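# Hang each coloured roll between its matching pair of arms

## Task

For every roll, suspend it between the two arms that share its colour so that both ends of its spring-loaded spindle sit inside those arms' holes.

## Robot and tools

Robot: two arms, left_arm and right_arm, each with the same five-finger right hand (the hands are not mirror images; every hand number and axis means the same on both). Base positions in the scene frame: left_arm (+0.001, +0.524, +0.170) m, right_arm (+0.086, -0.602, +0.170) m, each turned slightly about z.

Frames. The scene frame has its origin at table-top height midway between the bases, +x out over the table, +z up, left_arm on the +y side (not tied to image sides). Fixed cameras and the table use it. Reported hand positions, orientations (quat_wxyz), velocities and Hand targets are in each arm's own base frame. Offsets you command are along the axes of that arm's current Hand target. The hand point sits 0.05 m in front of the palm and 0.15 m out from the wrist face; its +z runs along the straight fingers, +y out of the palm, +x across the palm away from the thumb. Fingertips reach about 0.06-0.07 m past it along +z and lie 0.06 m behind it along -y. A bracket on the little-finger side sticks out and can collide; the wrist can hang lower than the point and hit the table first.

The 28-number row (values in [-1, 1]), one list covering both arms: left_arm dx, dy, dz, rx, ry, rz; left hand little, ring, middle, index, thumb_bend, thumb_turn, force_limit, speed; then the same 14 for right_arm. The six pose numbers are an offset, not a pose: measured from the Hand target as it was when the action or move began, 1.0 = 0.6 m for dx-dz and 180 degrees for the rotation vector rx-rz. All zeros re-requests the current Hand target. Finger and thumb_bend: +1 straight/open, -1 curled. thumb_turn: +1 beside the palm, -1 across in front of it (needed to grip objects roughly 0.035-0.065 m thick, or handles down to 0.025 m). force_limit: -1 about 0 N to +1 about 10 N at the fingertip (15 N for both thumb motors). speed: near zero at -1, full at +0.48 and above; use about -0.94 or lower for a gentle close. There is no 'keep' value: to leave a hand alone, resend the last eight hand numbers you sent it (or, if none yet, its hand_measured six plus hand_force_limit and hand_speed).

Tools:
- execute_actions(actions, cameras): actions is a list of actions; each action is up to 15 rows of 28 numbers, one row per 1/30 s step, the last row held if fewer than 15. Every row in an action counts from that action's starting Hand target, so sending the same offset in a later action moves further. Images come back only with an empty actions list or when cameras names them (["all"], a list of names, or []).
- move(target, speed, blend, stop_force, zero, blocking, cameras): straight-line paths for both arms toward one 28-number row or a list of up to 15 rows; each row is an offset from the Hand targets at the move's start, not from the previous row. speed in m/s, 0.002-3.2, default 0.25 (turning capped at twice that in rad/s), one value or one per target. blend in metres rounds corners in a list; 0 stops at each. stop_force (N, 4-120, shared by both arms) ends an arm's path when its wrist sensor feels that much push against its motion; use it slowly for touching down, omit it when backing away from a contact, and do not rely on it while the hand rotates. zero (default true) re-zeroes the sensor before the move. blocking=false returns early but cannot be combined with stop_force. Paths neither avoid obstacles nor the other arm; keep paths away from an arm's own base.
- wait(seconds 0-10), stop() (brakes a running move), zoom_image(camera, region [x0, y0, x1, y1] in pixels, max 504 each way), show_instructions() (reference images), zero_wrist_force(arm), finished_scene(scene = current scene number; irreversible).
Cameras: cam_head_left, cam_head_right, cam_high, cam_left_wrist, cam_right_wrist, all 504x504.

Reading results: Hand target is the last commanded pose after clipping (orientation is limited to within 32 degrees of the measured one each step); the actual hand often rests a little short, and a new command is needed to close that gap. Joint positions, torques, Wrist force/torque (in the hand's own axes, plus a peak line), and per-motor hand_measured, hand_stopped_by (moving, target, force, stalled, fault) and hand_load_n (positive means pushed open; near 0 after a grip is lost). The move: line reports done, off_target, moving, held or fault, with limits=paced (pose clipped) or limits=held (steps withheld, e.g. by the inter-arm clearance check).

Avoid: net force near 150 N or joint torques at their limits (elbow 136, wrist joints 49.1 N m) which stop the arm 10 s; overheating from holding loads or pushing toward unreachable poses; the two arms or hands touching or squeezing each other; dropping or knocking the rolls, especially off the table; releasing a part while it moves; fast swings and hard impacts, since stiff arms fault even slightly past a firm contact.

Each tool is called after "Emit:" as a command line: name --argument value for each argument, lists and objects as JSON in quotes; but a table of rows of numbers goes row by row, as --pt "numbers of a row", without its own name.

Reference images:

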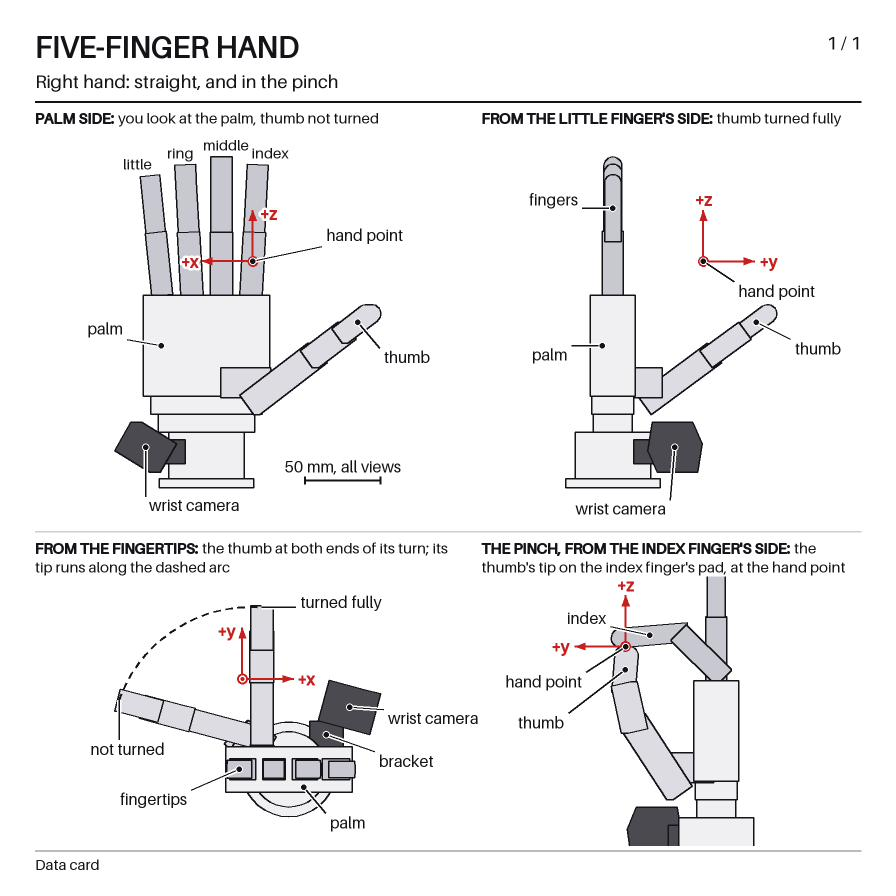

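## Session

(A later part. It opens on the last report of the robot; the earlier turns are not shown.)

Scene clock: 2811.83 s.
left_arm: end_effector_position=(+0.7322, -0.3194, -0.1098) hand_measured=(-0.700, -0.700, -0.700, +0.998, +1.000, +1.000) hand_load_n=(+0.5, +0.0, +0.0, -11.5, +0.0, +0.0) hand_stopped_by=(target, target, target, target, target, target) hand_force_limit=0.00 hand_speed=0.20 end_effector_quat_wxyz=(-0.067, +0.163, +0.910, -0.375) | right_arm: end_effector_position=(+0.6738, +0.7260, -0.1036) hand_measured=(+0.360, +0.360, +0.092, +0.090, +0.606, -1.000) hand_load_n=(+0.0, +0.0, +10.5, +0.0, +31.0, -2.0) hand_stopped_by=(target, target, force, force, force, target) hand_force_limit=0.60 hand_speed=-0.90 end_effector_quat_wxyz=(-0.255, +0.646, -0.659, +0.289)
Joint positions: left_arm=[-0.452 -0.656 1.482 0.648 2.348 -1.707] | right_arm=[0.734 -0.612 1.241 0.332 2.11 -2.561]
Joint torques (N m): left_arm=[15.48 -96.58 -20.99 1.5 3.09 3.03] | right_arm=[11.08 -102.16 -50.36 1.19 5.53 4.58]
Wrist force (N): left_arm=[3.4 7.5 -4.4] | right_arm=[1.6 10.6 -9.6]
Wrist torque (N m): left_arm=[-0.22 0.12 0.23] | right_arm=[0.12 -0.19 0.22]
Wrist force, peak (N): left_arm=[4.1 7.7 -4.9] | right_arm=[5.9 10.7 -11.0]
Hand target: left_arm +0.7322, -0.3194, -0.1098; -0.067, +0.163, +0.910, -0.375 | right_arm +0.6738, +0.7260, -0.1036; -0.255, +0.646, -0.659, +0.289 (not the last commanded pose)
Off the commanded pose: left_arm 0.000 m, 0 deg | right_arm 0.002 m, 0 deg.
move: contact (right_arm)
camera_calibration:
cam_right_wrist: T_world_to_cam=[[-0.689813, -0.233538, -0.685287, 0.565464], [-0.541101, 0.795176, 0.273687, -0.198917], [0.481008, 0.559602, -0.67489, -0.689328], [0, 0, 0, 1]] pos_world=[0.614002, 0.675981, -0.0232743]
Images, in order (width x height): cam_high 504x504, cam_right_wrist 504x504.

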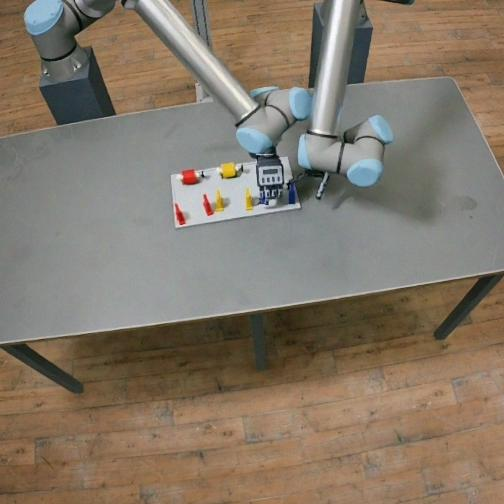

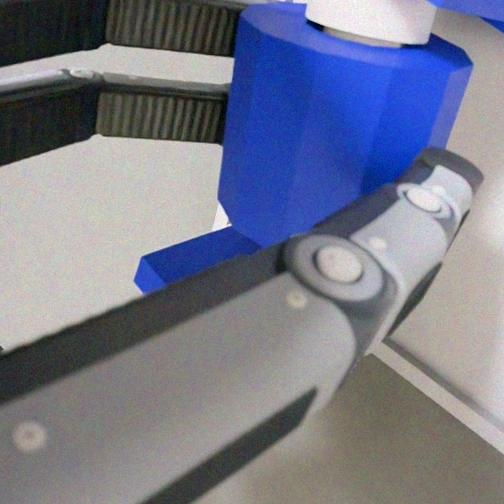

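Emit:
move --target '[0,0,0,0,0,0,-0.7,-0.7,-0.7,1,1,1,0,0.2, 0.005,0,0,0,0,0,0.36,0.36,-0.3,-0.3,0,-1,0.6,-0.9]' --speed 0.006 --stop_force 8 --cameras '["cam_high","cam_right_wrist"]'

Emit:
zoom_image --camera "cam_high" --region '[282, 176, 302, 196]'

Emit:
zoom_image --camera "cam_right_wrist" --region '[100, 150, 280, 300]'

Scene clock: 2820.67 s.
left_arm: end_effector_position=(+0.7322, -0.3194, -0.1098) hand_measured=(-0.700, -0.700, -0.700, +0.998, +1.000, +1.000) hand_load_n=(+0.0, +0.0, +0.0, -11.5, +0.0, +0.0) hand_stopped_by=(target, target, target, target, target, target) hand_force_limit=0.00 hand_speed=0.20 end_effector_quat_wxyz=(-0.067, +0.163, +0.910, -0.375) | right_arm: end_effector_position=(+0.6737, +0.7249, -0.1035) hand_measured=(+0.360, +0.360, +0.092, +0.090, +0.606, -1.000) hand_load_n=(+0.0, +0.0, +12.5, +0.0, +30.0, +6.0) hand_stopped_by=(target, target, force, force, force, target) hand_force_limit=0.60 hand_speed=-0.90 end_effector_quat_wxyz=(-0.255, +0.646, -0.659, +0.289)
Joint positions: left_arm=[-0.452 -0.656 1.482 0.648 2.348 -1.707] | right_arm=[0.733 -0.614 1.244 0.33 2.109 -2.562]
Joint torques (N m): left_arm=[14.67 -93.64 -21.11 1.56 2.86 2.73] | right_arm=[9.15 -101.46 -48.43 2.23 7.12 3.93]
Wrist force (N): left_arm=[3.6 7.1 -4.8] | right_arm=[-2.6 9.3 -7.6]
Wrist torque (N m): left_arm=[-0.23 0.09 0.24] | right_arm=[0.15 -0.19 0.40]
Wrist force, peak (N): left_arm=[3.7 7.6 -5.4] | right_arm=[-7.2 9.3 -8.8]
Hand target: left_arm +0.7322, -0.3194, -0.1098; -0.067, +0.163, +0.910, -0.375 | right_arm +0.6737, +0.7249, -0.1035; -0.255, +0.646, -0.659, +0.289 (not the last commanded pose)
Off the commanded pose: left_arm 0.000 m, 0 deg | right_arm 0.002 m, 0 deg.
move: contact (right_arm)
camera_calibration:
cam_right_wrist: T_world_to_cam=[[-0.689685, -0.233522, -0.685421, 0.565047], [-0.541191, 0.795124, 0.27366, -0.198007], [0.48109, 0.559683, -0.674765, -0.688766], [0, 0, 0, 1]] pos_world=[0.613903, 0.674882, -0.0232739]
Images, in order (width x height): cam_high 504x504, cam_right_wrist 504x504.

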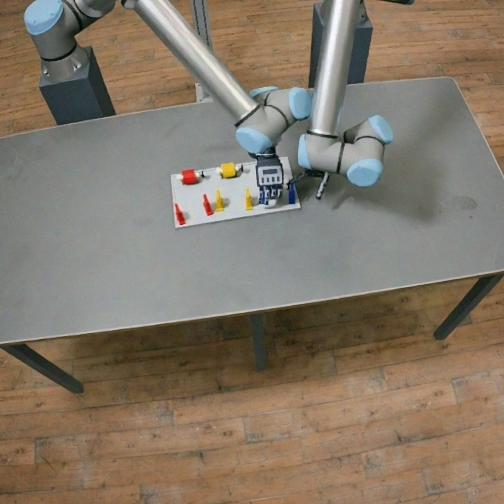

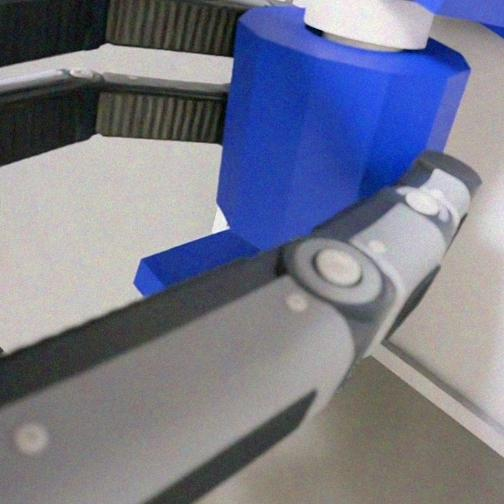

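Scaled by 25.200 from the camera's 504x504 image, which has a finer 720x720 frame.

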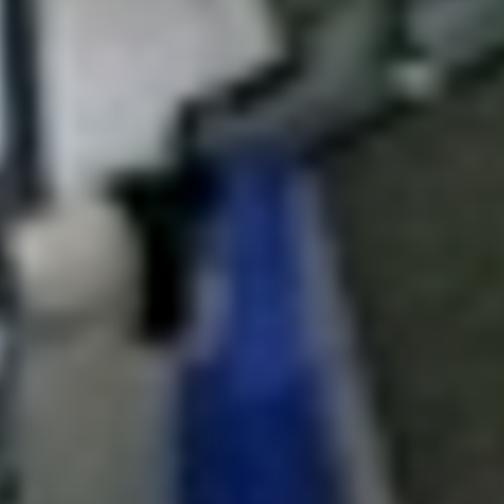

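Scaled by 2.800 from the camera's 504x504 image, which has a finer 720x720 frame.

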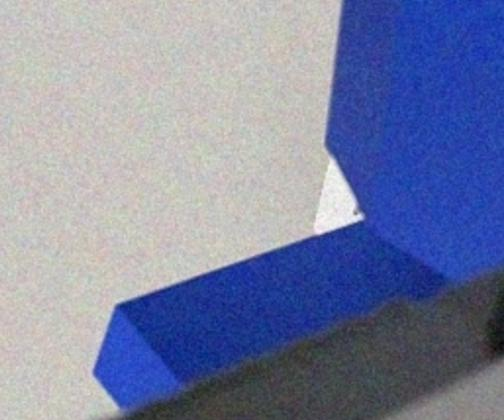

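Emit:
move --target '[-0.0007,-0.0035,0.0035,0,0,0,-0.7,-0.7,-0.7,1,1,1,0,0.2, 0,0,0,0,0,0,0.36,0.36,-0.3,-0.3,0,-1,0.6,-0.9]' --speed 0.004 --stop_force 12 --zero false

Scene clock: 2836.33 s.
left_arm: end_effector_position=(+0.7321, -0.3197, -0.1098) hand_measured=(-0.700, -0.700, -0.700, +0.998, +1.000, +1.000) hand_load_n=(+0.0, +0.0, +0.0, -13.5, +0.0, +0.0) hand_stopped_by=(target, target, target, target, target, target) hand_force_limit=0.00 hand_speed=0.20 end_effector_quat_wxyz=(-0.067, +0.163, +0.910, -0.375) | right_arm: end_effector_position=(+0.6737, +0.7249, -0.1036) hand_measured=(+0.360, +0.360, +0.092, +0.090, +0.606, -1.000) hand_load_n=(+0.0, +0.0, +13.0, +0.0, +30.0, +6.0) hand_stopped_by=(target, target, force, force, force, target) hand_force_limit=0.60 hand_speed=-0.90 end_effector_quat_wxyz=(-0.255, +0.646, -0.659, +0.289)
Joint positions: left_arm=[-0.452 -0.656 1.482 0.648 2.348 -1.708] | right_arm=[0.733 -0.614 1.244 0.33 2.109 -2.562]
Joint torques (N m): left_arm=[12.88 -93.64 -21.43 4.82 3.16 2.76] | right_arm=[8.81 -104.25 -47.9 0.43 6.35 3.89]
Wrist force (N): left_arm=[5.2 8.1 -8.7] | right_arm=[-2.5 9.2 -6.7]
Wrist torque (N m): left_arm=[-0.09 0.13 0.35] | right_arm=[0.12 -0.24 0.41]
Wrist force, peak (N): left_arm=[5.2 8.8 -10.4] | right_arm=[-2.8 9.2 -8.1]
Hand target: left_arm +0.7321, -0.3197, -0.1098; -0.067, +0.163, +0.910, -0.375 (not the last commanded pose) | right_arm +0.6737, +0.7249, -0.1035; -0.255, +0.646, -0.659, +0.289
Off the commanded pose: left_arm 0.003 m, 0 deg | right_arm 0.000 m, 0 deg.
move: contact (left_arm)

Emit:
move --target '[0,-0.0094,-0.0095,0,0,0,-0.7,-0.7,-0.7,1,1,1,0,0.2, 0,0,0,0,0,0,0.36,0.36,-0.3,-0.3,0,-1,0.6,-0.9]' --speed 0.03 --cameras '["cam_high","cam_right_wrist"]'

Emit:
zoom_image --camera "cam_high" --region '[282, 176, 302, 196]'

Scene clock: 2869.23 s.
left_arm: end_effector_position=(+0.7321, -0.3197, -0.1017) hand_measured=(-0.700, -0.700, -0.700, +1.000, +1.000, +1.000) hand_load_n=(+0.0, +0.0, +0.0, +0.0, +0.0, +0.0) hand_stopped_by=(target, target, target, target, target, target) hand_force_limit=0.00 hand_speed=0.20 end_effector_quat_wxyz=(-0.067, +0.163, +0.910, -0.375) | right_arm: end_effector_position=(+0.6737, +0.7249, -0.1036) hand_measured=(+0.360, +0.360, +0.092, +0.090, +0.606, -1.000) hand_load_n=(+0.0, +0.5, +13.5, +0.0, +30.0, +6.0) hand_stopped_by=(target, target, force, force, force, target) hand_force_limit=0.60 hand_speed=-0.90 end_effector_quat_wxyz=(-0.255, +0.646, -0.659, +0.289)
Joint positions: left_arm=[-0.452 -0.665 1.483 0.657 2.348 -1.708] | right_arm=[0.733 -0.614 1.244 0.33 2.109 -2.562]
Joint torques (N m): left_arm=[17.9 -87.28 -15.3 3.29 1.53 2.81] | right_arm=[7.88 -112.24 -47.83 0.33 5.95 3.87]
Wrist force (N): left_arm=[0.3 -0.7 0.0] | right_arm=[-3.2 9.1 -7.1]
Wrist torque (N m): left_arm=[-0.10 -0.01 0.11] | right_arm=[0.16 -0.22 0.39]
Wrist force, peak (N): left_arm=[5.1 8.5 -8.9] | right_arm=[-2.6 9.9 -7.3]
Hand target: left_arm +0.7321, -0.3197, -0.1018; -0.067, +0.163, +0.910, -0.375 | right_arm +0.6737, +0.7249, -0.1035; -0.255, +0.646, -0.659, +0.289
Off the commanded pose: left_arm 0.000 m, 0 deg | right_arm 0.000 m, 0 deg.
move: done
camera_calibration:
cam_right_wrist: T_world_to_cam=[[-0.689685, -0.233522, -0.685421, 0.565047], [-0.541191, 0.795124, 0.27366, -0.198007], [0.48109, 0.559683, -0.674765, -0.688766], [0, 0, 0, 1]] pos_world=[0.613903, 0.674882, -0.0232739]
Images, in order (width x height): cam_high 504x504, cam_right_wrist 504x504.

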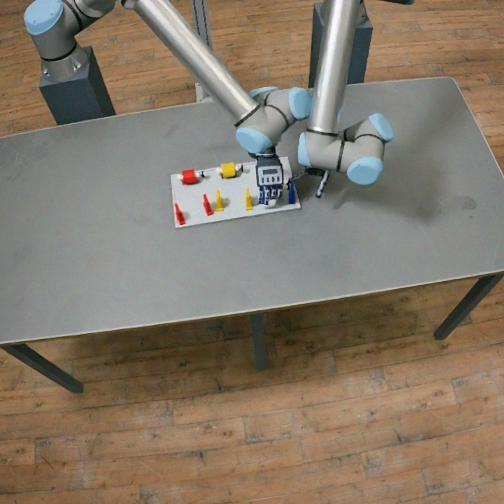

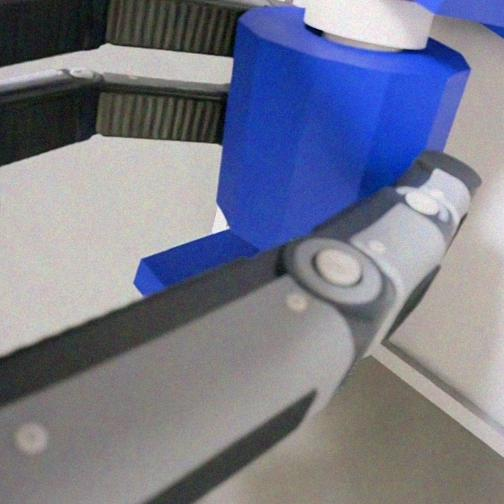

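Scaled by 25.200 from the camera's 504x504 image, which has a finer 720x720 frame.

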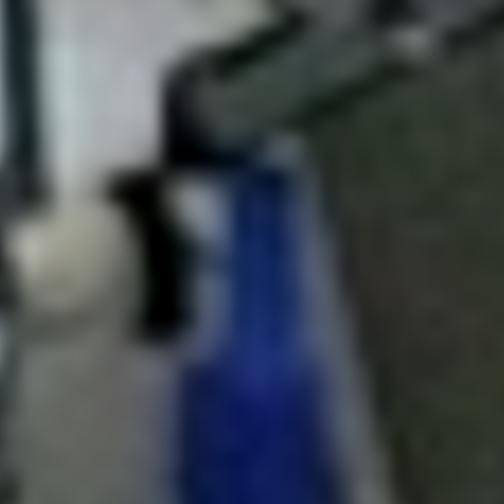

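Emit:
move --pt "0 -0.047 -0.0473 0 0 0 -0.7 -0.7 -0.7 1 1 1 0 0.2 0 0 0 0 0 0 0.36 0.36 -0.3 -0.3 0 -1 0.6 -0.9" --pt "0.0867 0.096 -0.236 0 0 0 -0.7 -0.7 -0.7 1 1 1 0 0.2 0 0 0 0 0 0 0.36 0.36 -0.3 -0.3 0 -1 0.6 -0.9" --speed 0.1 --blend 0.02 --cameras '["cam_high"]'

Emit:
zoom_image --camera "cam_high" --region '[282, 176, 302, 196]'

Scene clock: 2883.27 s.
left_arm: end_effector_position=(+0.7321, -0.1696, -0.0419) hand_measured=(-0.700, -0.700, -0.700, +1.000, +1.000, +1.000) hand_load_n=(+0.0, +0.0, +0.0, +0.0, +0.0, +0.0) hand_stopped_by=(target, target, target, target, target, target) hand_force_limit=0.00 hand_speed=0.20 end_effector_quat_wxyz=(-0.067, +0.163, +0.910, -0.375) | right_arm: end_effector_position=(+0.6737, +0.7249, -0.1035) hand_measured=(+0.360, +0.360, +0.092, +0.090, +0.606, -1.000) hand_load_n=(+0.0, +0.0, +13.0, -0.5, +30.0, +5.5) hand_stopped_by=(target, target, force, force, force, target) hand_force_limit=0.60 hand_speed=-0.90 end_effector_quat_wxyz=(-0.255, +0.646, -0.659, +0.289)
Joint positions: left_arm=[-0.263 -0.732 1.534 0.86 2.349 -1.442] | right_arm=[0.733 -0.614 1.244 0.33 2.109 -2.562]
Joint torques (N m): left_arm=[-18.81 -87.38 -29.38 1.86 0.82 -2.87] | right_arm=[7.39 -114.19 -47.62 0.52 5.16 3.76]
Wrist force (N): left_arm=[0.2 -1.3 0.1] | right_arm=[-3.1 9.1 -7.2]
Wrist torque (N m): left_arm=[-0.22 0.02 0.11] | right_arm=[0.18 -0.23 0.39]
Wrist force, peak (N): left_arm=[0.3 -1.6 -0.5] | right_arm=[-3.5 9.5 -7.3]
Hand target: left_arm +0.7322, -0.1697, -0.0419; -0.067, +0.163, +0.910, -0.375 | right_arm +0.6737, +0.7249, -0.1035; -0.255, +0.646, -0.659, +0.289
Off the commanded pose: left_arm 0.000 m, 0 deg | right_arm 0.000 m, 0 deg.
move: done
Images, in order (width x height): cam_high 504x504.

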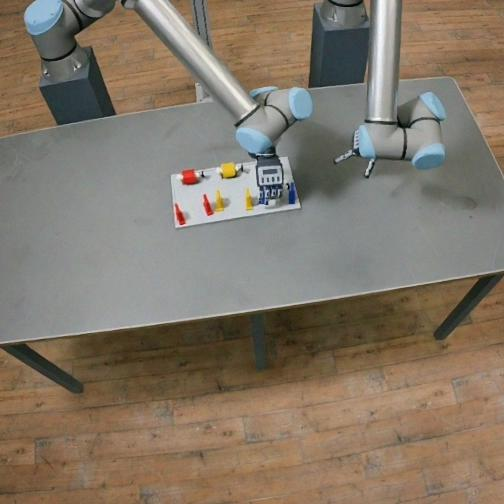

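Scaled by 25.200 from the camera's 504x504 image, which has a finer 720x720 frame.

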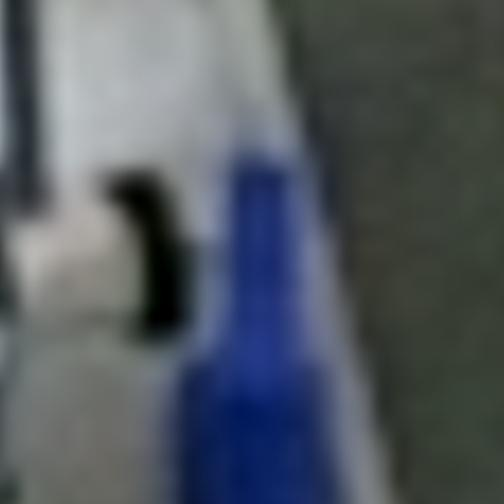

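Emit:
move --target '[0,0,0,0,0,0,-0.7,-0.7,-0.7,1,1,1,0,0.2, 0.0023,-0.0074,0.0076,-0.00166,0.03157,0.03125,0.36,0.36,-0.3,-0.3,0,-1,0.6,-0.9]' --speed 0.03 --cameras '["cam_high","cam_head_left"]'

Emit:
zoom_image --camera "cam_high" --region '[282, 176, 302, 196]'

Emit:
zoom_image --camera "cam_head_left" --region '[200, 330, 260, 380]'

Scene clock: 2907.33 s.
left_arm: end_effector_position=(+0.7322, -0.1697, -0.0419) hand_measured=(-0.700, -0.700, -0.700, +1.000, +1.000, +1.000) hand_load_n=(+0.0, +0.0, +0.0, +0.0, +0.0, +0.0) hand_stopped_by=(target, target, target, target, target, target) hand_force_limit=0.00 hand_speed=0.20 end_effector_quat_wxyz=(-0.067, +0.163, +0.910, -0.375) | right_arm: end_effector_position=(+0.6800, +0.7234, -0.1035) hand_measured=(+0.360, +0.360, +0.092, +0.090, +0.616, -1.000) hand_load_n=(+0.0, -0.5, +15.0, -0.5, +51.5, -20.5) hand_stopped_by=(target, target, force, force, force, target) hand_force_limit=0.60 hand_speed=-0.90 end_effector_quat_wxyz=(+0.234, -0.598, +0.703, -0.306) end_effector_velocity=(+0.000, +0.000, +0.000) end_effector_angular_velocity=(-0.001, +0.000, +0.004)
Joint positions: left_arm=[-0.263 -0.732 1.534 0.86 2.349 -1.442] | right_arm=[0.746 -0.57 1.171 0.443 2.191 -2.409]
Joint velocities: left_arm=[within noise] | right_arm=[0 0 0.001 -0.002 -0.002 -0.005]
Joint torques (N m): left_arm=[-16.88 -78.87 -29.43 1.44 1.97 0.52] | right_arm=[1.81 -122.37 -39.25 -7.69 1.34 -1.9]
Wrist force (N): left_arm=[0.4 -0.7 0.3] | right_arm=[14.2 12.4 -20.7]
Wrist torque (N m): left_arm=[-0.15 -0.03 0.15] | right_arm=[-0.24 -0.40 -0.31]
Wrist force, peak (N): left_arm=[0.2 -1.6 0.2] | right_arm=[14.2 12.4 -20.7]
Hand target: left_arm +0.7322, -0.1697, -0.0419; -0.067, +0.163, +0.910, -0.375 | right_arm +0.6800, +0.7233, -0.1035; +0.234, -0.598, +0.702, -0.306
Off the commanded pose: left_arm 0.000 m, 0 deg | right_arm 0.000 m, 0 deg.
move: done
Images, in order (width x height): cam_head_left 504x504, cam_high 504x504.

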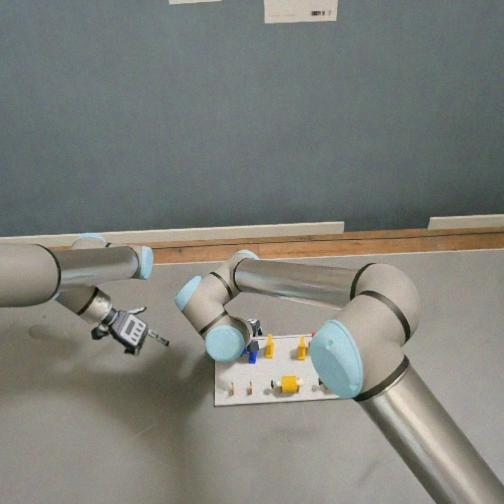

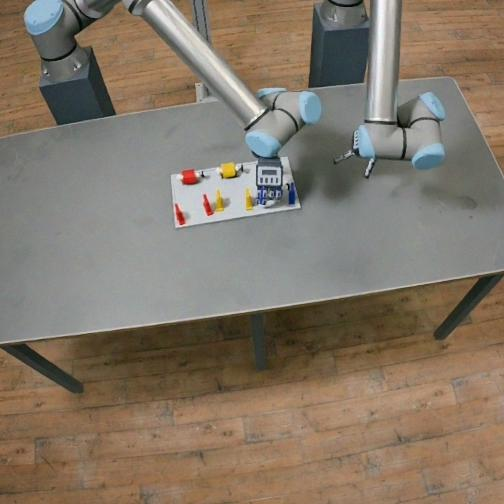

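Scaled by 25.200 from the camera's 504x504 image, which has a finer 720x720 frame.

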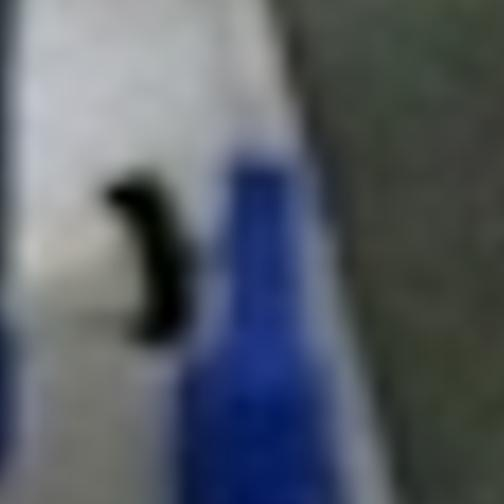

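Scaled by 8.400 from the camera's 504x504 image, which has a finer 720x720 frame.

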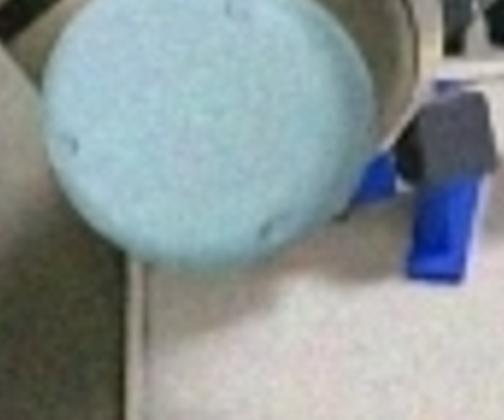

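Emit:
move --target '[0,0,0,0,0,0,-0.7,-0.7,-0.7,1,1,1,0,0.2, -0.0018,0.0056,-0.0058,0.00124,-0.0237,-0.0235,0.36,0.36,-0.3,-0.3,0,-1,0.6,-0.9]' --speed 0.03 --cameras '["cam_high","cam_right_wrist"]'

Emit:
zoom_image --camera "cam_high" --region '[282, 176, 302, 196]'

Scene clock: 2938.27 s.
left_arm: end_effector_position=(+0.7322, -0.1697, -0.0419) hand_measured=(-0.700, -0.700, -0.700, +1.000, +1.000, +1.000) hand_load_n=(+0.0, +0.0, +0.0, +0.0, +0.0, +0.0) hand_stopped_by=(target, target, target, target, target, target) hand_force_limit=0.00 hand_speed=0.20 end_effector_quat_wxyz=(-0.067, +0.163, +0.910, -0.375) | right_arm: end_effector_position=(+0.6754, +0.7252, -0.1035) hand_measured=(+0.360, +0.360, +0.092, +0.090, +0.612, -1.000) hand_load_n=(+0.0, +0.0, +21.5, +0.0, +25.5, +5.0) hand_stopped_by=(target, target, force, force, force, target) hand_force_limit=0.60 hand_speed=-0.90 end_effector_quat_wxyz=(-0.250, +0.635, -0.670, +0.293) end_effector_velocity=(+0.000, +0.000, +0.000) end_effector_angular_velocity=(+0.001, +0.000, -0.004)
Joint positions: left_arm=[-0.263 -0.732 1.534 0.86 2.349 -1.442] | right_arm=[0.737 -0.603 1.225 0.357 2.131 -2.525]
Joint velocities: left_arm=[within noise] | right_arm=[0 0 -0.001 0.002 0.002 0.005]
Joint torques (N m): left_arm=[-18.24 -80.91 -27.28 1.88 1.4 -2.22] | right_arm=[-12.69 -103.92 -43.76 3.84 3.34 4.23]
Wrist force (N): left_arm=[0.4 -0.7 0.1] | right_arm=[2.1 1.9 -2.3]
Wrist torque (N m): left_arm=[-0.13 -0.02 0.15] | right_arm=[0.35 -0.18 0.20]
Wrist force, peak (N): left_arm=[0.7 -1.5 0.4] | right_arm=[14.5 12.7 -20.8]
Hand target: left_arm +0.7322, -0.1697, -0.0419; -0.067, +0.163, +0.910, -0.375 | right_arm +0.6754, +0.7252, -0.1035; -0.250, +0.635, -0.670, +0.293
Off the commanded pose: left_arm 0.000 m, 0 deg | right_arm 0.000 m, 0 deg.
move: done
camera_calibration:
cam_right_wrist: T_world_to_cam=[[-0.697362, -0.209831, -0.685315, 0.554233], [-0.513561, 0.813271, 0.27358, -0.229196], [0.499941, 0.542736, -0.674905, -0.690174], [0, 0, 0, 1]] pos_world=[0.613842, 0.677276, -0.023274]
Images, in order (width x height): cam_high 504x504, cam_right_wrist 504x504.

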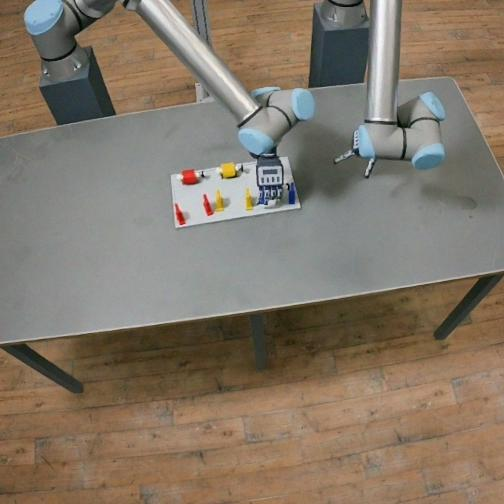

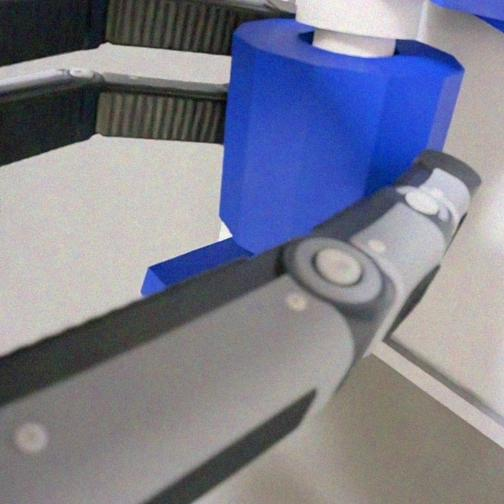

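Scaled by 25.200 from the camera's 504x504 image, which has a finer 720x720 frame.

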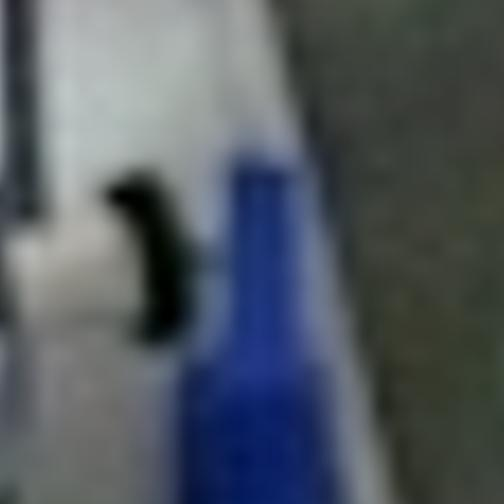

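Emit:
move --target '[0,0,0,0,0,0,-0.7,-0.7,-0.7,1,1,1,0,0.2, 0.0039,-0.0027,0.0029,-0.00062,0.01184,0.01174,0.36,0.36,-0.3,-0.3,0,-1,0.6,-0.9]' --speed 0.03 --cameras '["cam_high"]'

Emit:
zoom_image --camera "cam_high" --region '[282, 176, 302, 196]'

Scene clock: 2971.60 s.
left_arm: end_effector_position=(+0.7322, -0.1697, -0.0419) hand_measured=(-0.700, -0.700, -0.700, +1.000, +1.000, +1.000) hand_load_n=(+0.5, +0.0, +0.0, +0.0, +0.0, -0.5) hand_stopped_by=(target, target, target, target, target, target) hand_force_limit=0.00 hand_speed=0.20 end_effector_quat_wxyz=(-0.067, +0.163, +0.910, -0.375) | right_arm: end_effector_position=(+0.6777, +0.7228, -0.1035) hand_measured=(+0.360, +0.360, +0.092, +0.090, +0.612, -1.000) hand_load_n=(+0.0, +0.0, +14.5, +0.0, +39.0, -0.5) hand_stopped_by=(target, target, force, force, force, target) hand_force_limit=0.60 hand_speed=-0.90 end_effector_quat_wxyz=(+0.242, -0.617, +0.687, -0.300)
Joint positions: left_arm=[-0.263 -0.732 1.534 0.86 2.349 -1.442] | right_arm=[0.74 -0.589 1.203 0.396 2.162 -2.469]
Joint torques (N m): left_arm=[-18.01 -83.45 -24.74 2.1 0.99 -2.03] | right_arm=[-0.87 -117.11 -33.81 -1.84 3.04 -3.1]
Wrist force (N): left_arm=[0.6 -1.2 -0.1] | right_arm=[-2.0 10.2 -13.1]
Wrist torque (N m): left_arm=[-0.19 -0.05 0.14] | right_arm=[0.02 -0.15 0.03]
Wrist force, peak (N): left_arm=[0.6 -1.5 0.0] | right_arm=[-1.5 10.1 -13.6]
Hand target: left_arm +0.7322, -0.1697, -0.0419; -0.067, +0.163, +0.910, -0.375 | right_arm +0.6776, +0.7227, -0.1035; +0.242, -0.617, +0.687, -0.300
Off the commanded pose: left_arm 0.000 m, 0 deg | right_arm 0.000 m, 0 deg.
move: done
Images, in order (width x height): cam_high 504x504.

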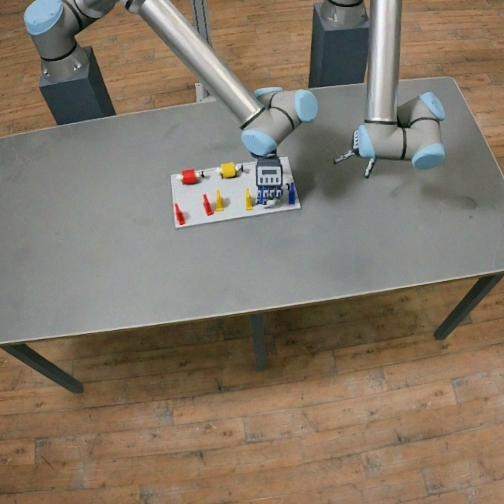

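Scaled by 25.200 from the camera's 504x504 image, which has a finer 720x720 frame.

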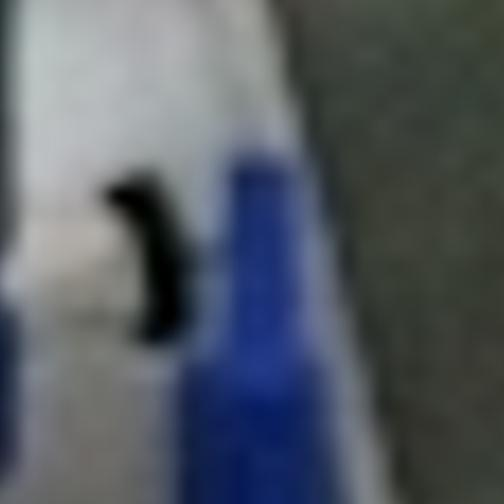

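Emit:
move --target '[0,0,0,0,0,0,-0.7,-0.7,-0.7,1,1,1,0,0.2, -0.0037,0.0028,-0.0031,0.00063,-0.01185,-0.01176,0.36,0.36,-0.3,-0.3,0,-1,0.6,-0.9]' --speed 0.03

Emit:
move --target '[0,0,0,0,0,0,-0.7,-0.7,-0.7,1,1,1,0,0.2, -0.0233,0,0,0,0,0,0.36,0.36,-0.3,-0.3,0,-1,0.6,-0.9]' --speed 0.015 --stop_force 7 --cameras '["cam_high"]'

Emit:
zoom_image --camera "cam_high" --region '[277, 171, 307, 201]'

Scene clock: 3075.67 s.
left_arm: end_effector_position=(+0.7322, -0.1697, -0.0419) hand_measured=(-0.700, -0.700, -0.700, +1.000, +1.000, +1.000) hand_load_n=(+0.0, +0.0, +0.0, +0.0, +0.0, -0.5) hand_stopped_by=(target, target, target, target, target, target) hand_force_limit=0.00 hand_speed=0.20 end_effector_quat_wxyz=(-0.067, +0.163, +0.910, -0.375) | right_arm: end_effector_position=(+0.6754, +0.7252, -0.1035) hand_measured=(+0.360, +0.360, +0.092, +0.090, +0.612, -1.000) hand_load_n=(+0.0, +0.0, +22.0, +0.0, +24.5, +5.5) hand_stopped_by=(target, target, force, force, force, target) hand_force_limit=0.60 hand_speed=-0.90 end_effector_quat_wxyz=(-0.250, +0.635, -0.670, +0.293)
Joint positions: left_arm=[-0.263 -0.732 1.534 0.86 2.349 -1.442] | right_arm=[0.737 -0.603 1.225 0.357 2.131 -2.525]
Joint torques (N m): left_arm=[-17.86 -84.69 -22.6 2.3 0.88 -2.19] | right_arm=[-14.88 -104.75 -41.28 4.21 3.17 4.33]
Wrist force (N): left_arm=[0.3 -1.0 -0.1] | right_arm=[2.0 0.9 -1.8]
Wrist torque (N m): left_arm=[-0.16 0.00 0.12] | right_arm=[0.34 -0.17 0.20]
Wrist force, peak (N): left_arm=[0.1 -1.5 0.3] | right_arm=[-2.0 10.4 -13.5]
Hand target: left_arm +0.7322, -0.1697, -0.0419; -0.067, +0.163, +0.910, -0.375 | right_arm +0.6754, +0.7253, -0.1035; -0.250, +0.635, -0.670, +0.293
Off the commanded pose: left_arm 0.000 m, 0 deg | right_arm 0.000 m, 0 deg.
move: done

Scene clock: 3077.57 s.
left_arm: end_effector_position=(+0.7322, -0.1697, -0.0419) hand_measured=(-0.700, -0.700, -0.700, +1.000, +1.000, +1.000) hand_load_n=(+0.0, +0.0, +0.5, +0.0, +0.0, +0.0) hand_stopped_by=(target, target, target, target, target, target) hand_force_limit=0.00 hand_speed=0.20 end_effector_quat_wxyz=(-0.067, +0.163, +0.910, -0.375) | right_arm: end_effector_position=(+0.6760, +0.7351, -0.1039) hand_measured=(+0.360, +0.360, +0.092, +0.090, +0.612, -1.000) hand_load_n=(+0.0, +0.0, +13.5, +0.0, +35.5, -4.0) hand_stopped_by=(target, target, force, force, force, target) hand_force_limit=0.60 hand_speed=-0.90 end_effector_quat_wxyz=(-0.250, +0.635, -0.670, +0.293)
Joint positions: left_arm=[-0.263 -0.732 1.534 0.86 2.349 -1.442] | right_arm=[0.745 -0.59 1.199 0.375 2.135 -2.517]
Joint torques (N m): left_arm=[-16.51 -86.69 -21.06 2.73 0.45 -2.48] | right_arm=[-32.25 -126.56 -31.98 -0.03 1.2 -2.93]
Wrist force (N): left_arm=[0.0 -0.9 0.3] | right_arm=[1.5 9.8 -10.6]
Wrist torque (N m): left_arm=[-0.17 0.04 0.12] | right_arm=[0.06 -0.20 0.00]
Wrist force, peak (N): left_arm=[0.3 -1.6 -0.2] | right_arm=[9.0 11.0 -8.0]
Hand target: left_arm +0.7322, -0.1697, -0.0419; -0.067, +0.163, +0.910, -0.375 | right_arm +0.6760, +0.7350, -0.1039; -0.250, +0.635, -0.670, +0.293 (not the last commanded pose)
Off the commanded pose: left_arm 0.000 m, 0 deg | right_arm 0.004 m, 0 deg.
move: contact (right_arm)
Images, in order (width x height): cam_high 504x504.

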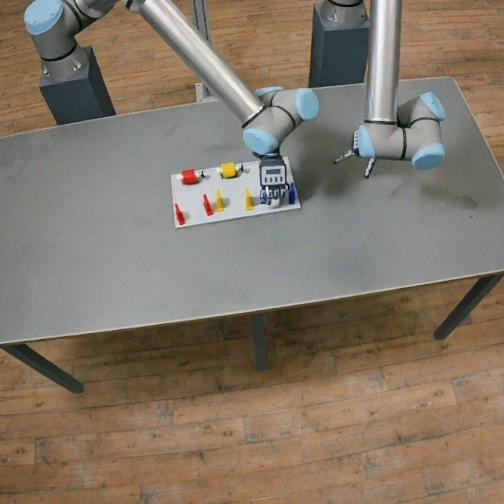

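Scaled by 16.800 from the camera's 504x504 image, which has a finer 720x720 frame.

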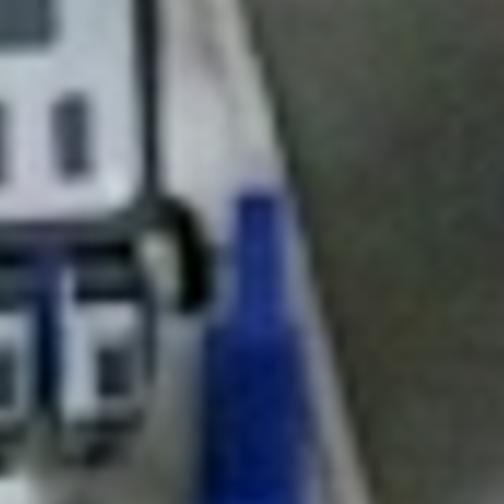

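Emit:
move --target '[0,0,0,0,0,0,-0.7,-0.7,-0.7,1,1,1,0,0.2, 0.0006,-0.0047,0.0024,-0.00004,0.00796,0.01568,0.36,0.36,-0.3,-0.3,0,-1,0.6,-0.9]' --speed 0.03 --cameras '["cam_high"]'

Emit:
zoom_image --camera "cam_high" --region '[277, 171, 307, 201]'

Scene clock: 3090.17 s.
left_arm: end_effector_position=(+0.7322, -0.1697, -0.0419) hand_measured=(-0.700, -0.700, -0.700, +1.000, +1.000, +1.000) hand_load_n=(+0.0, +0.0, +0.0, +0.0, +0.0, -0.5) hand_stopped_by=(target, target, target, target, target, target) hand_force_limit=0.00 hand_speed=0.20 end_effector_quat_wxyz=(-0.067, +0.163, +0.910, -0.375) | right_arm: end_effector_position=(+0.6790, +0.7345, -0.1029) hand_measured=(+0.360, +0.360, +0.092, +0.090, +0.612, -1.000) hand_load_n=(+0.0, +0.0, +9.0, +0.0, +51.0, -18.0) hand_stopped_by=(target, target, force, force, force, target) hand_force_limit=0.60 hand_speed=-0.90 end_effector_quat_wxyz=(+0.248, -0.614, +0.689, -0.295) end_effector_velocity=(-0.001, +0.000, -0.001) end_effector_angular_velocity=(-0.004, +0.003, +0.005)
Joint positions: left_arm=[-0.263 -0.732 1.534 0.86 2.349 -1.442] | right_arm=[0.746 -0.581 1.184 0.4 2.156 -2.456]
Joint velocities: left_arm=[within noise] | right_arm=[0 0 0.001 0.001 -0.001 -0.005]
Joint torques (N m): left_arm=[-16.56 -90.06 -21.03 2.88 0.34 -2.14] | right_arm=[2.69 -118.01 -50.07 -7.46 3.25 -2.18]
Wrist force (N): left_arm=[-0.1 -1.1 0.2] | right_arm=[10.8 18.1 -20.6]
Wrist torque (N m): left_arm=[-0.20 0.05 0.10] | right_arm=[-0.22 -0.22 -0.09]
Wrist force, peak (N): left_arm=[0.2 -1.5 -0.4] | right_arm=[11.0 18.3 -21.0]
Hand target: left_arm +0.7322, -0.1697, -0.0419; -0.067, +0.163, +0.910, -0.375 | right_arm +0.6790, +0.7345, -0.1029; +0.248, -0.614, +0.689, -0.295
Off the commanded pose: left_arm 0.000 m, 0 deg | right_arm 0.000 m, 0 deg.
move: done
Images, in order (width x height): cam_high 504x504.

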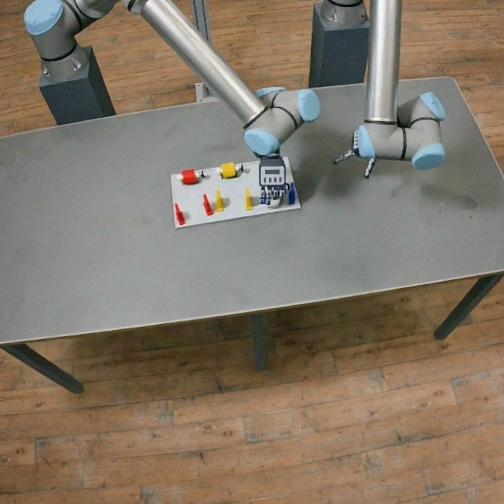

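Scaled by 16.800 from the camera's 504x504 image, which has a finer 720x720 frame.

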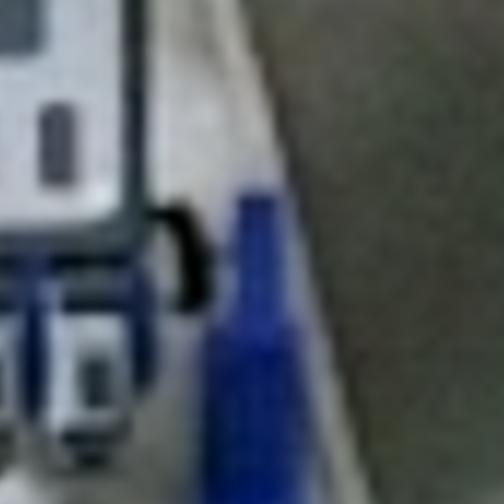

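Emit:
zoom_image --camera "cam_high" --region '[285, 180, 297, 192]'

Scaled by 42.000 from the camera's 504x504 image, which has a finer 720x720 frame.

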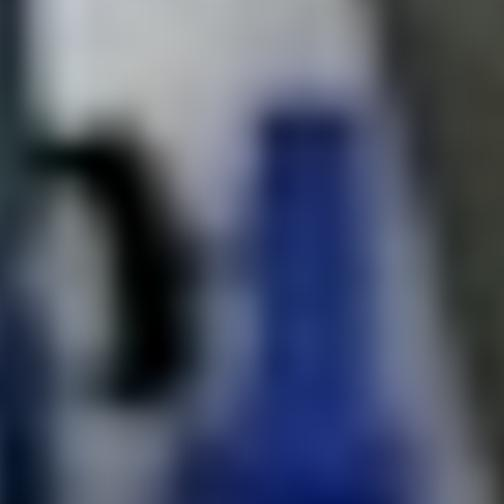

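Emit:
move --target '[0,0,0,0,0,0,-0.7,-0.7,-0.7,1,1,1,0,0.2, 0.0065,0,0,0,0,0,0.36,0.36,-0.3,-0.3,0,-1,0.6,-0.9]' --speed 0.01 --cameras '["cam_high"]'

Emit:
zoom_image --camera "cam_high" --region '[285, 180, 297, 192]'

Scene clock: 3151.27 s.
left_arm: end_effector_position=(+0.7322, -0.1697, -0.0419) hand_measured=(-0.700, -0.700, -0.700, +1.000, +1.000, +1.000) hand_load_n=(+0.0, +0.0, +0.0, +0.0, +0.0, -0.5) hand_stopped_by=(target, target, target, target, target, target) hand_force_limit=0.00 hand_speed=0.20 end_effector_quat_wxyz=(-0.067, +0.163, +0.910, -0.375) | right_arm: end_effector_position=(+0.6785, +0.7306, -0.1028) hand_measured=(+0.360, +0.360, +0.092, +0.090, +0.610, -1.000) hand_load_n=(+0.0, +0.0, +29.0, -0.5, +20.0, +3.5) hand_stopped_by=(target, target, force, force, force, target) hand_force_limit=0.60 hand_speed=-0.90 end_effector_quat_wxyz=(+0.248, -0.614, +0.689, -0.295)
Joint positions: left_arm=[-0.263 -0.732 1.534 0.86 2.349 -1.442] | right_arm=[0.743 -0.586 1.195 0.393 2.154 -2.459]
Joint torques (N m): left_arm=[-19.17 -91.14 -20.99 2.79 0.06 -2.28] | right_arm=[-11.73 -108.73 -31.99 6.34 0.29 -2.79]
Wrist force (N): left_arm=[0.3 -1.1 0.1] | right_arm=[-7.6 -2.0 4.9]
Wrist torque (N m): left_arm=[-0.20 0.00 0.12] | right_arm=[0.43 -0.41 0.26]
Wrist force, peak (N): left_arm=[0.6 -1.5 -0.2] | right_arm=[10.6 17.9 -21.4]
Hand target: left_arm +0.7322, -0.1697, -0.0419; -0.067, +0.163, +0.910, -0.375 | right_arm +0.6785, +0.7306, -0.1028; +0.248, -0.614, +0.689, -0.295
Off the commanded pose: left_arm 0.000 m, 0 deg | right_arm 0.000 m, 0 deg.
move: done
Images, in order (width x height): cam_high 504x504.

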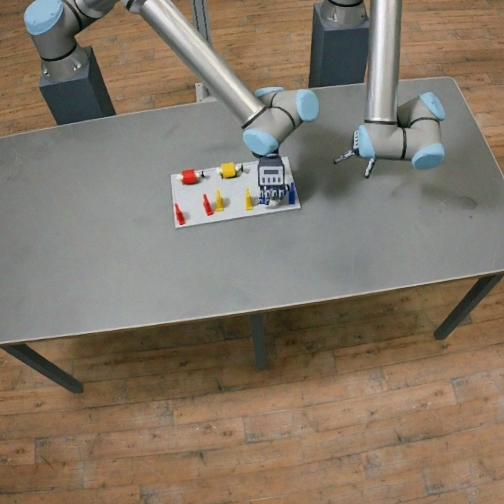

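Scaled by 42.000 from the camera's 504x504 image, which has a finer 720x720 frame.

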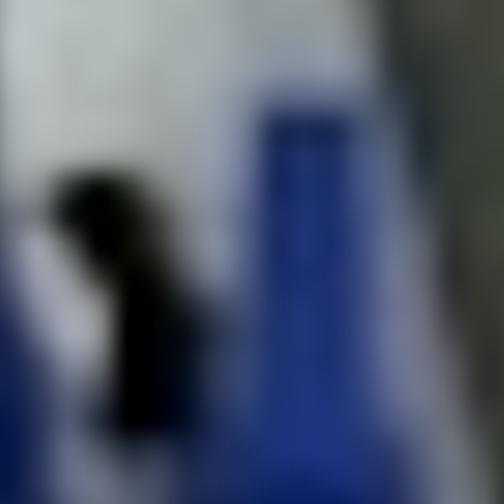

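Emit:
move --target '[0,0,0,0,0,0,-0.7,-0.7,-0.7,1,1,1,0,0.2, -0.0005,-0.0044,0.0021,-0.00006,0.00795,0.01568,0.36,0.36,-0.3,-0.3,0,-1,0.6,-0.9]' --speed 0.03 --cameras '["cam_high"]'

Emit:
zoom_image --camera "cam_high" --region '[285, 180, 297, 192]'

Scene clock: 3162.70 s.
left_arm: end_effector_position=(+0.7322, -0.1697, -0.0419) hand_measured=(-0.700, -0.700, -0.700, +1.000, +1.000, +1.000) hand_load_n=(+0.0, +0.0, +0.0, +0.0, +0.0, +0.0) hand_stopped_by=(target, target, target, target, target, target) hand_force_limit=0.00 hand_speed=0.20 end_effector_quat_wxyz=(-0.067, +0.163, +0.910, -0.375) | right_arm: end_effector_position=(+0.6814, +0.7306, -0.1018) hand_measured=(+0.360, +0.360, +0.092, +0.090, +0.610, -1.000) hand_load_n=(+0.0, +0.0, +22.5, +0.0, +28.0, -9.0) hand_stopped_by=(target, target, force, force, force, target) hand_force_limit=0.60 hand_speed=-0.90 end_effector_quat_wxyz=(+0.247, -0.593, +0.707, -0.296) end_effector_velocity=(+0.000, +0.001, +0.000) end_effector_angular_velocity=(-0.002, +0.001, +0.005)
Joint positions: left_arm=[-0.263 -0.732 1.534 0.86 2.349 -1.442] | right_arm=[0.745 -0.576 1.178 0.421 2.174 -2.397]
Joint velocities: left_arm=[within noise] | right_arm=[0.001 0 0 0 -0.001 -0.005]
Joint torques (N m): left_arm=[-14.98 -92.94 -21.12 3.44 -0.22 -2.24] | right_arm=[15.13 -118.67 -37.27 -0.83 1.37 -3]
Wrist force (N): left_arm=[-0.1 -1.2 0.1] | right_arm=[3.5 4.3 -1.6]
Wrist torque (N m): left_arm=[-0.20 0.05 0.10] | right_arm=[0.14 -0.38 -0.11]
Wrist force, peak (N): left_arm=[0.1 -1.5 0.5] | right_arm=[-7.8 -1.9 5.3]
Hand target: left_arm +0.7322, -0.1697, -0.0419; -0.067, +0.163, +0.910, -0.375 | right_arm +0.6813, +0.7306, -0.1018; +0.247, -0.593, +0.707, -0.296
Off the commanded pose: left_arm 0.000 m, 0 deg | right_arm 0.000 m, 0 deg.
move: done
Images, in order (width x height): cam_high 504x504.

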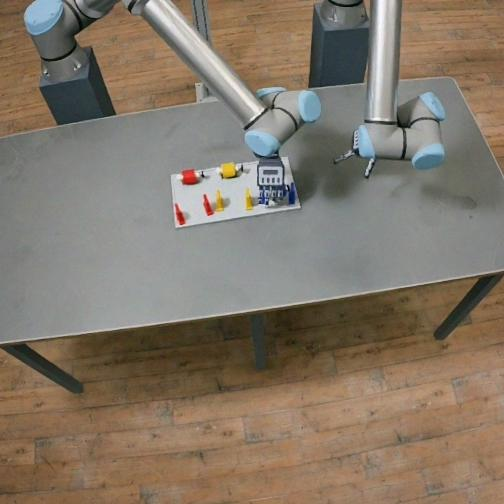

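Scaled by 42.000 from the camera's 504x504 image, which has a finer 720x720 frame.

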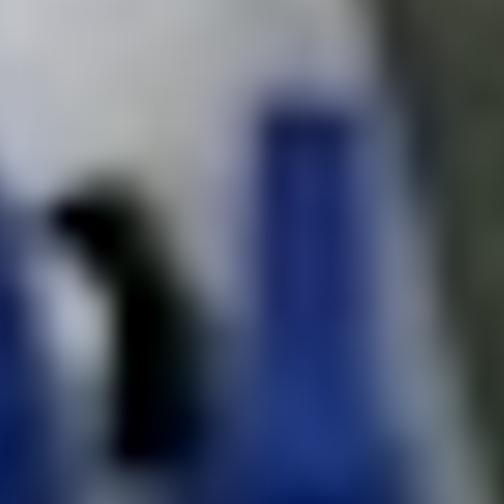

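Emit:
move --target '[0,0,0,0,0,0,-0.7,-0.7,-0.7,1,1,1,0,0.2, 0.0034,-0.0043,0.0020,-0.00003,0.00795,0.01567,0.36,0.36,-0.3,-0.3,0,-1,0.6,-0.9]' --speed 0.03 --cameras '["cam_high"]'

Emit:
zoom_image --camera "cam_high" --region '[285, 180, 297, 192]'

Scene clock: 3175.17 s.
left_arm: end_effector_position=(+0.7322, -0.1697, -0.0419) hand_measured=(-0.700, -0.700, -0.700, +1.000, +1.000, +1.000) hand_load_n=(+0.0, +0.0, +0.0, +0.0, +0.0, -0.5) hand_stopped_by=(target, target, target, target, target, target) hand_force_limit=0.00 hand_speed=0.20 end_effector_quat_wxyz=(-0.067, +0.163, +0.910, -0.375) | right_arm: end_effector_position=(+0.6836, +0.7281, -0.1008) hand_measured=(+0.360, +0.360, +0.092, +0.090, +0.610, -1.000) hand_load_n=(+0.0, +0.0, +21.5, +0.0, +32.0, -5.0) hand_stopped_by=(target, target, force, force, force, target) hand_force_limit=0.60 hand_speed=-0.90 end_effector_quat_wxyz=(+0.245, -0.572, +0.724, -0.297) end_effector_velocity=(+0.000, +0.000, +0.000) end_effector_angular_velocity=(-0.002, +0.000, +0.004)
Joint positions: left_arm=[-0.263 -0.732 1.534 0.86 2.349 -1.442] | right_arm=[0.745 -0.57 1.167 0.446 2.192 -2.335]
Joint velocities: left_arm=[within noise] | right_arm=[0 0 0 -0.002 -0.001 -0.005]
Joint torques (N m): left_arm=[-14.91 -92.03 -20.89 3.68 -0.21 -2.28] | right_arm=[11.35 -115.74 -40.44 0.32 2.97 -3.14]
Wrist force (N): left_arm=[0.3 -1.0 -0.3] | right_arm=[-0.8 6.4 -3.5]
Wrist torque (N m): left_arm=[-0.15 0.00 0.12] | right_arm=[0.06 -0.34 -0.02]
Wrist force, peak (N): left_arm=[0.3 -1.6 0.1] | right_arm=[-1.0 7.4 -3.5]
Hand target: left_arm +0.7322, -0.1697, -0.0419; -0.067, +0.163, +0.910, -0.375 | right_arm +0.6836, +0.7282, -0.1008; +0.245, -0.572, +0.724, -0.297
Off the commanded pose: left_arm 0.000 m, 0 deg | right_arm 0.000 m, 0 deg.
move: done
Images, in order (width x height): cam_high 504x504.

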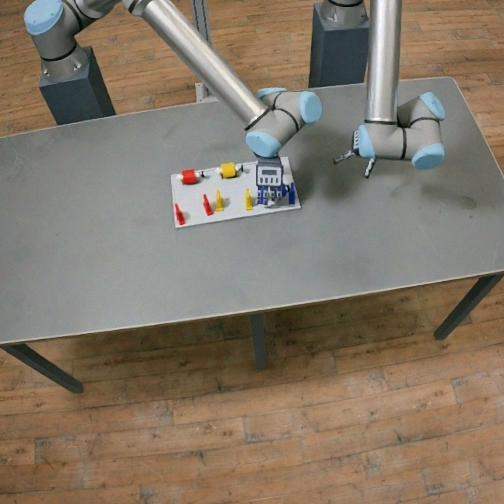

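Scaled by 42.000 from the camera's 504x504 image, which has a finer 720x720 frame.

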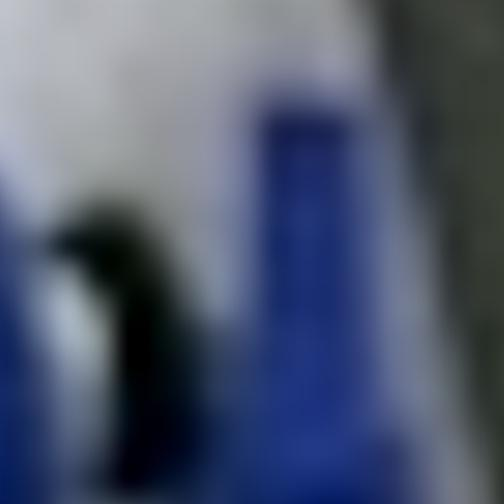

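Emit:
move --target '[0,0,0,0,0,0,-0.7,-0.7,-0.7,1,1,1,0,0.2, 0.0013,-0.0033,0.0033,0.00025,0.01184,0.01172,0.36,0.36,-0.3,-0.3,0,-1,0.6,-0.9]' --speed 0.03 --cameras '["cam_high"]'

Emit:
zoom_image --camera "cam_high" --region '[285, 181, 297, 193]'

Scene clock: 3186.57 s.
left_arm: end_effector_position=(+0.7322, -0.1697, -0.0419) hand_measured=(-0.700, -0.700, -0.700, +1.000, +1.000, +1.000) hand_load_n=(+0.0, +0.5, +0.0, +0.0, +0.0, +0.0) hand_stopped_by=(target, target, target, target, target, target) hand_force_limit=0.00 hand_speed=0.20 end_effector_quat_wxyz=(-0.067, +0.163, +0.910, -0.375) | right_arm: end_effector_position=(+0.6862, +0.7268, -0.1008) hand_measured=(+0.360, +0.360, +0.092, +0.090, +0.610, -1.000) hand_load_n=(+0.0, +0.0, +21.5, +0.0, +33.0, -4.5) hand_stopped_by=(target, target, force, force, force, target) hand_force_limit=0.60 hand_speed=-0.90 end_effector_quat_wxyz=(+0.237, -0.553, +0.739, -0.304) end_effector_velocity=(+0.000, +0.001, +0.000) end_effector_angular_velocity=(+0.000, +0.000, +0.005)
Joint positions: left_arm=[-0.263 -0.732 1.534 0.86 2.349 -1.442] | right_arm=[0.749 -0.552 1.139 0.493 2.219 -2.275]
Joint velocities: left_arm=[within noise] | right_arm=[0.001 -0.001 0 -0.003 -0.002 -0.005]
Joint torques (N m): left_arm=[-15.85 -92.47 -20.89 3.53 -0.31 -2.11] | right_arm=[6.59 -126.08 -29.52 0.09 2.41 -2.65]
Wrist force (N): left_arm=[0.6 -0.8 -0.3] | right_arm=[-0.4 6.8 -5.9]
Wrist torque (N m): left_arm=[-0.13 -0.04 0.15] | right_arm=[0.04 -0.31 0.00]
Wrist force, peak (N): left_arm=[0.5 -1.6 -0.2] | right_arm=[-0.9 7.3 -5.4]
Hand target: left_arm +0.7322, -0.1697, -0.0419; -0.067, +0.163, +0.910, -0.375 | right_arm +0.6861, +0.7268, -0.1008; +0.237, -0.553, +0.739, -0.304
Off the commanded pose: left_arm 0.000 m, 0 deg | right_arm 0.000 m, 0 deg.
move: done
Images, in order (width x height): cam_high 504x504.

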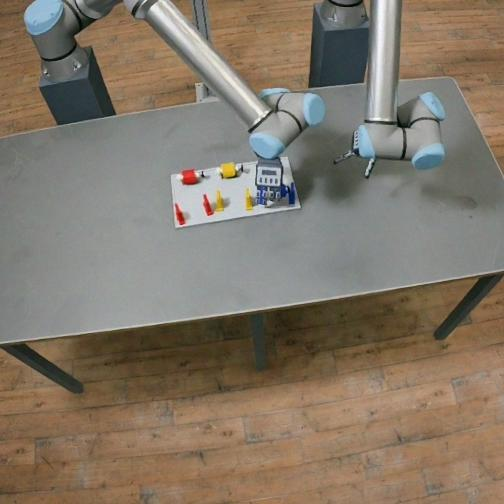

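Scaled by 42.000 from the camera's 504x504 image, which has a finer 720x720 frame.

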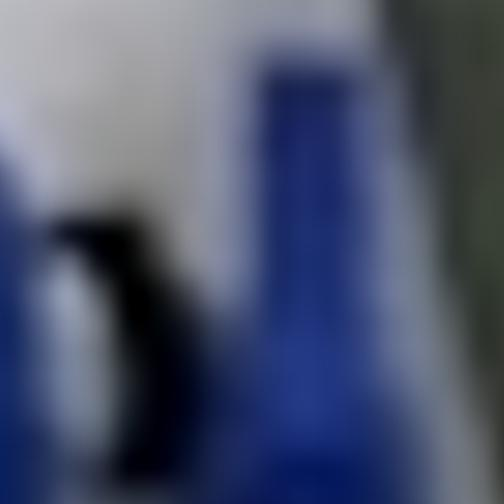

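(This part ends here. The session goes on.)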